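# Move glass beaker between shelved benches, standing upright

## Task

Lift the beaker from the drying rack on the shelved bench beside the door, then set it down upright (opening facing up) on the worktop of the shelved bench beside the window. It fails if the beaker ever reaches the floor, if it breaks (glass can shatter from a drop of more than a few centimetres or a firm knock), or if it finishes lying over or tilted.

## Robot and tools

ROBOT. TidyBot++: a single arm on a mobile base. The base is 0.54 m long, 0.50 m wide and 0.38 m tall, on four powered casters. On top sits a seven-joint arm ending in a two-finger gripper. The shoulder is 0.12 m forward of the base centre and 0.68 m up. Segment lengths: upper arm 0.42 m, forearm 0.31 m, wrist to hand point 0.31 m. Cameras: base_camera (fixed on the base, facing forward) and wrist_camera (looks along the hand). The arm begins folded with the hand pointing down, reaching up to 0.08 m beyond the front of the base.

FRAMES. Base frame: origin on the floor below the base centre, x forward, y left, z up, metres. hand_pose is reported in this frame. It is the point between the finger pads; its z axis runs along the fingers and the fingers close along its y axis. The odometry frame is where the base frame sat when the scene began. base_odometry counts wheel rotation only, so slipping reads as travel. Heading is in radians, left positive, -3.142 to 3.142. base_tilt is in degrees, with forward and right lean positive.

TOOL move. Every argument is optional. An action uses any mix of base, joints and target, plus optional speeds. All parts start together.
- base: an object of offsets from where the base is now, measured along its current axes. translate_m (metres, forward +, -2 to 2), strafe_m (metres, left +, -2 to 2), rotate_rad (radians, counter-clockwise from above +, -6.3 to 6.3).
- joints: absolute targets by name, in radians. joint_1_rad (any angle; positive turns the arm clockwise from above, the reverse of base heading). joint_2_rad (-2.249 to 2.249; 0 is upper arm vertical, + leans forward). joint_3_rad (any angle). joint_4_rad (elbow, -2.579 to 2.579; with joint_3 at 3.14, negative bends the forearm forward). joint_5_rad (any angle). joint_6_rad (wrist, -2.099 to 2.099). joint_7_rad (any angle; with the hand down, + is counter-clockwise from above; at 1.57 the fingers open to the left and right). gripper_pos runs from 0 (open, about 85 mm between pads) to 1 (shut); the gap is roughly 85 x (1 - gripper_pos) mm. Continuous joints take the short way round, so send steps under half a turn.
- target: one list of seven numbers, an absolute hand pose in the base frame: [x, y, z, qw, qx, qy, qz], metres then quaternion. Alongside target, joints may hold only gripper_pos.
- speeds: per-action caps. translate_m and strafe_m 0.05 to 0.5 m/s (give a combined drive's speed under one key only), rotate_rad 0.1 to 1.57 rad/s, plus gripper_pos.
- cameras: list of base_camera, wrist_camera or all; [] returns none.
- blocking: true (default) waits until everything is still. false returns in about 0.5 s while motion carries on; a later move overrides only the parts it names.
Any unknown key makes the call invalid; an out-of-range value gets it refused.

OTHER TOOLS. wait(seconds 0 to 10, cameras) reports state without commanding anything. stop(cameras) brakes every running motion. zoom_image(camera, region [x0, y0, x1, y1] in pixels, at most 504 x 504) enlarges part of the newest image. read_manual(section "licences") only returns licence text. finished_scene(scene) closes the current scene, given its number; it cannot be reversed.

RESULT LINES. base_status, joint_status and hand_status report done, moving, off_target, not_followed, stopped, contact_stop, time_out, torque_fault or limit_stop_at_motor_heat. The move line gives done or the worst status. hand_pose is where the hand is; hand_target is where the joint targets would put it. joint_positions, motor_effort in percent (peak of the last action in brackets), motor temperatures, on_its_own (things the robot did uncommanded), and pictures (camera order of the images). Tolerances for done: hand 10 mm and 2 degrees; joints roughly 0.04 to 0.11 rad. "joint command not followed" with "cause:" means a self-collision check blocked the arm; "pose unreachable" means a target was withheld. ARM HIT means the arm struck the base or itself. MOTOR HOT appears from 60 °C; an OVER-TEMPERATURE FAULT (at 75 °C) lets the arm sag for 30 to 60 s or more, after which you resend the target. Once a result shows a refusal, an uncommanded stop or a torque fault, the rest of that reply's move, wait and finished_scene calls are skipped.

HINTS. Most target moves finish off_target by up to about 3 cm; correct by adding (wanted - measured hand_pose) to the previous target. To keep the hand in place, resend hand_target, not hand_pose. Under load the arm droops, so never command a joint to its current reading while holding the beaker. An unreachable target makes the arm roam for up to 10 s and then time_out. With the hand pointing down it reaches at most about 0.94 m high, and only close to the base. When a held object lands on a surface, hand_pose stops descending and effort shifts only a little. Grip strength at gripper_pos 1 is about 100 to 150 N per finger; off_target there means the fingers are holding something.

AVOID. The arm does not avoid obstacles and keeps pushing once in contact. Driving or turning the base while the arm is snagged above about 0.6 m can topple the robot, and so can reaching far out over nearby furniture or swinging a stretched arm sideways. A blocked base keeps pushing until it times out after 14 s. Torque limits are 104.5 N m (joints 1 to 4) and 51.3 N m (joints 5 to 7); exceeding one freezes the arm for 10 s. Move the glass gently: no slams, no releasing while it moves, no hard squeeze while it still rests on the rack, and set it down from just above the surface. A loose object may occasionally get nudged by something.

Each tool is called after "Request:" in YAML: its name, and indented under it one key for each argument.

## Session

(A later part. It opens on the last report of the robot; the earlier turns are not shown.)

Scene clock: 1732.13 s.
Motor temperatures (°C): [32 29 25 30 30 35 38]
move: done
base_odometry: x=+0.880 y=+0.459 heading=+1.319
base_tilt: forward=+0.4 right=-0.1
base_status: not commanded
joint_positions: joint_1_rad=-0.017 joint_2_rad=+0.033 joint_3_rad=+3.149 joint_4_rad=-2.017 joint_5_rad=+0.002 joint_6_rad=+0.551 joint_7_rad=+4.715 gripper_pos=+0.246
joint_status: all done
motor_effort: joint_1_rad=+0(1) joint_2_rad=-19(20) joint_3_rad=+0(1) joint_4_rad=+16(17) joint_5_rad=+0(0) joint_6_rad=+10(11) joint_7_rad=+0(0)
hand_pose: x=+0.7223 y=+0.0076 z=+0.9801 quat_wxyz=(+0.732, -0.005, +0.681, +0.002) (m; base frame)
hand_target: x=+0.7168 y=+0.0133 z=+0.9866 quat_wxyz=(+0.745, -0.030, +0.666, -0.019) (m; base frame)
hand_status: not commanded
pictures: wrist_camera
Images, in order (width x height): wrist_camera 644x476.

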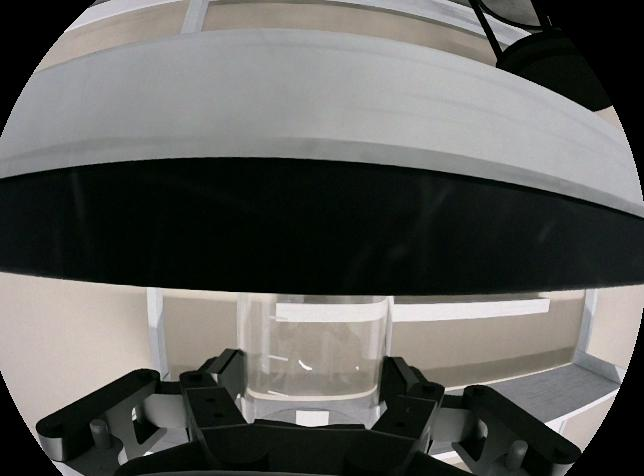

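Request:
move:
  joints: {"joint_4_rad": -2.031}
  cameras: []

Request:
move:
  joints: {"gripper_pos": 0.2}
  cameras: ["wrist_camera"]

Scene clock: 1747.30 s.
Motor temperatures (°C): [32 29 25 30 30 35 38]
move: done
base_odometry: x=+0.880 y=+0.459 heading=+1.319
base_tilt: forward=+0.4 right=-0.1
base_status: not commanded
joint_positions: joint_1_rad=-0.017 joint_2_rad=+0.033 joint_3_rad=+3.149 joint_4_rad=-2.017 joint_5_rad=+0.002 joint_6_rad=+0.551 joint_7_rad=+4.715 gripper_pos=+0.246
joint_status: all done
motor_effort: joint_1_rad=+0(1) joint_2_rad=-20(20) joint_3_rad=+0(1) joint_4_rad=+16(18) joint_5_rad=+0(1) joint_6_rad=+10(10) joint_7_rad=+0(0)
hand_pose: x=+0.7223 y=+0.0076 z=+0.9802 quat_wxyz=(+0.732, -0.005, +0.681, +0.002) (m; base frame)
hand_target: x=+0.7178 y=+0.0133 z=+0.9919 quat_wxyz=(+0.748, -0.030, +0.662, -0.019) (m; base frame)
hand_status: not commanded
pictures: none
No camera images: "cameras" was empty.

Scene clock: 1747.93 s.
Motor temperatures (°C): [32 29 25 30 30 35 38]
move: done
base_odometry: x=+0.880 y=+0.459 heading=+1.319
base_tilt: forward=+0.4 right=-0.1
base_status: not commanded
joint_positions: joint_1_rad=-0.017 joint_2_rad=+0.033 joint_3_rad=+3.149 joint_4_rad=-2.017 joint_5_rad=+0.002 joint_6_rad=+0.553 joint_7_rad=+4.715 gripper_pos=+0.200
joint_status: all done
motor_effort: joint_1_rad=+0(1) joint_2_rad=-19(20) joint_3_rad=+0(1) joint_4_rad=+16(17) joint_5_rad=+0(1) joint_6_rad=+9(11) joint_7_rad=+0(0)
hand_pose: x=+0.7223 y=+0.0076 z=+0.9808 quat_wxyz=(+0.733, -0.005, +0.680, +0.002) (m; base frame)
hand_target: x=+0.7178 y=+0.0133 z=+0.9919 quat_wxyz=(+0.748, -0.030, +0.662, -0.019) (m; base frame)
hand_status: not commanded
pictures: wrist_camera
Images, in order (width x height): wrist_camera 644x476.

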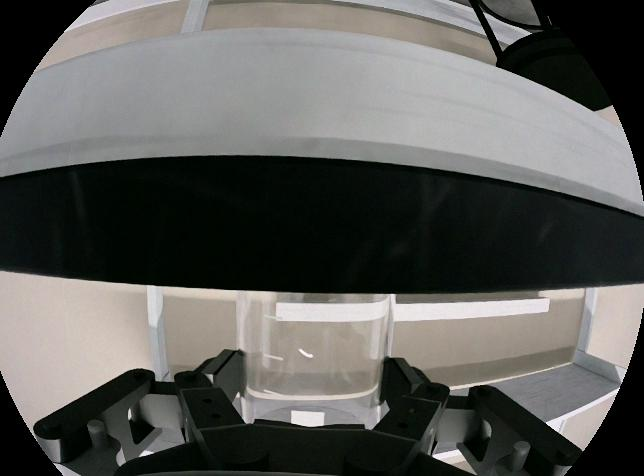

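Request:
move:
  joints: {"gripper_pos": 0.0}
  cameras: ["wrist_camera"]

Scene clock: 1752.77 s.
Motor temperatures (°C): [32 29 25 30 30 35 38]
move: done
base_odometry: x=+0.880 y=+0.459 heading=+1.319
base_tilt: forward=+0.4 right=-0.1
base_status: not commanded
joint_positions: joint_1_rad=-0.017 joint_2_rad=+0.033 joint_3_rad=+3.149 joint_4_rad=-2.017 joint_5_rad=+0.002 joint_6_rad=+0.553 joint_7_rad=+4.715 gripper_pos=+0.000
joint_status: all done
motor_effort: joint_1_rad=+1(1) joint_2_rad=-18(19) joint_3_rad=+1(1) joint_4_rad=+16(16) joint_5_rad=+0(1) joint_6_rad=+9(10) joint_7_rad=+0(0)
hand_pose: x=+0.7223 y=+0.0076 z=+0.9808 quat_wxyz=(+0.733, -0.005, +0.680, +0.002) (m; base frame)
hand_target: x=+0.7178 y=+0.0133 z=+0.9919 quat_wxyz=(+0.748, -0.030, +0.662, -0.019) (m; base frame)
hand_status: not commanded
pictures: wrist_camera
Images, in order (width x height): wrist_camera 644x476.

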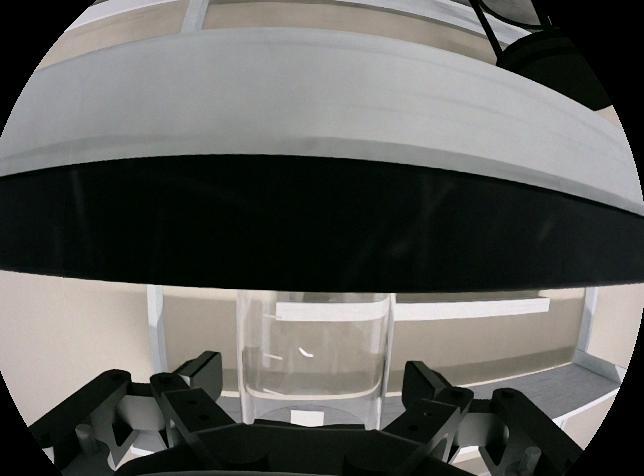

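Request:
move:
  base: {"translate_m": -0.22}
  speeds: {"translate_m": 0.15}

Scene clock: 1760.93 s.
Motor temperatures (°C): [32 29 25 30 30 35 38]
move: done
base_odometry: x=+0.825 y=+0.245 heading=+1.319
base_tilt: forward=+0.4 right=-0.1
base_status: done
joint_positions: joint_1_rad=-0.017 joint_2_rad=+0.033 joint_3_rad=+3.149 joint_4_rad=-2.017 joint_5_rad=+0.002 joint_6_rad=+0.554 joint_7_rad=+4.715 gripper_pos=+0.000
joint_status: not commanded
motor_effort: joint_1_rad=+0(1) joint_2_rad=-19(22) joint_3_rad=+0(1) joint_4_rad=+16(16) joint_5_rad=+0(1) joint_6_rad=+9(10) joint_7_rad=+0(0)
hand_pose: x=+0.7223 y=+0.0076 z=+0.9811 quat_wxyz=(+0.733, -0.005, +0.680, +0.002) (m; base frame)
hand_target: x=+0.7178 y=+0.0133 z=+0.9919 quat_wxyz=(+0.748, -0.030, +0.662, -0.019) (m; base frame)
hand_status: not commanded
pictures: base_camera, wrist_camera
Images, in order (width x height): base_camera 644x364, wrist_camera 644x476.

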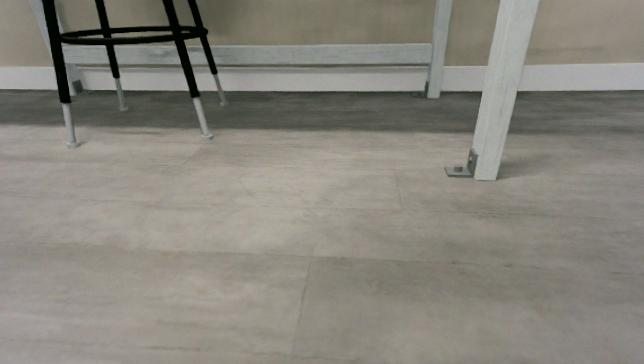

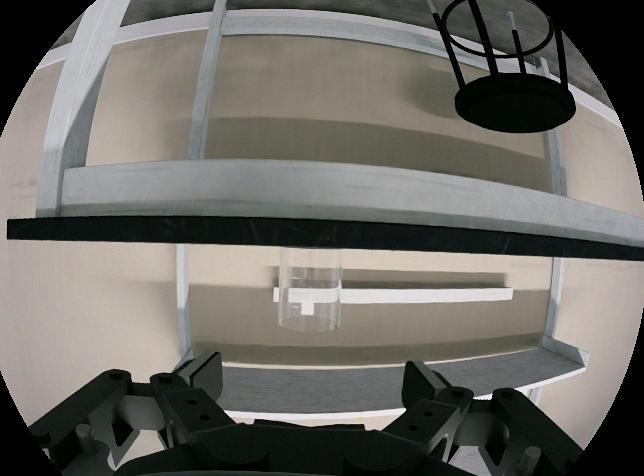

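Request:
zoom_image:
  camera: "wrist_camera"
  region: [240, 220, 400, 350]

Scaled by 3.150.

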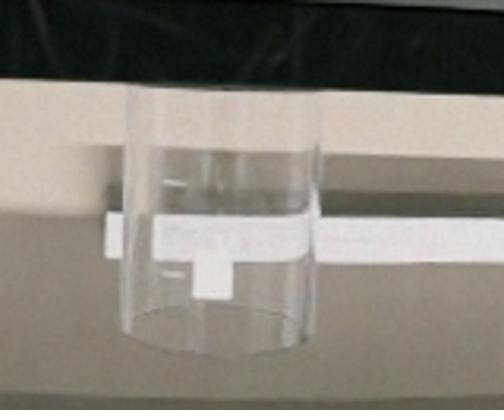

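Request:
move:
  joints: {"joint_7_rad": 1.571, "joint_4_rad": -1.75, "joint_6_rad": 0.1}
  cameras: ["wrist_camera"]

Scene clock: 1780.57 s.
Motor temperatures (°C): [32 29 25 30 30 35 38]
move: done
base_odometry: x=+0.825 y=+0.245 heading=+1.319
base_tilt: forward=+0.3 right=-0.1
base_status: not commanded
joint_positions: joint_1_rad=-0.017 joint_2_rad=+0.033 joint_3_rad=+3.149 joint_4_rad=-1.795 joint_5_rad=+0.002 joint_6_rad=+0.162 joint_7_rad=+7.785 gripper_pos=+0.000
joint_status: all done
motor_effort: joint_1_rad=-1(2) joint_2_rad=-19(21) joint_3_rad=+1(1) joint_4_rad=+17(18) joint_5_rad=+1(1) joint_6_rad=+9(10) joint_7_rad=+0(1)
hand_pose: x=+0.7467 y=+0.0075 z=+0.9929 quat_wxyz=(+0.026, -0.740, +0.021, -0.672) (m; base frame)
hand_target: x=+0.7484 y=+0.0139 z=+1.0032 quat_wxyz=(+0.007, -0.745, -0.008, -0.667) (m; base frame)
hand_status: not commanded
pictures: wrist_camera
Images, in order (width x height): wrist_camera 644x476.

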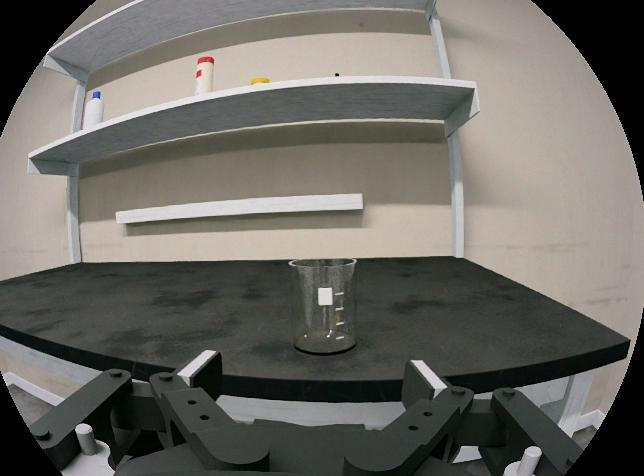

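Request:
finished_scene:
  scene: 2

The scene is finished: the task was done.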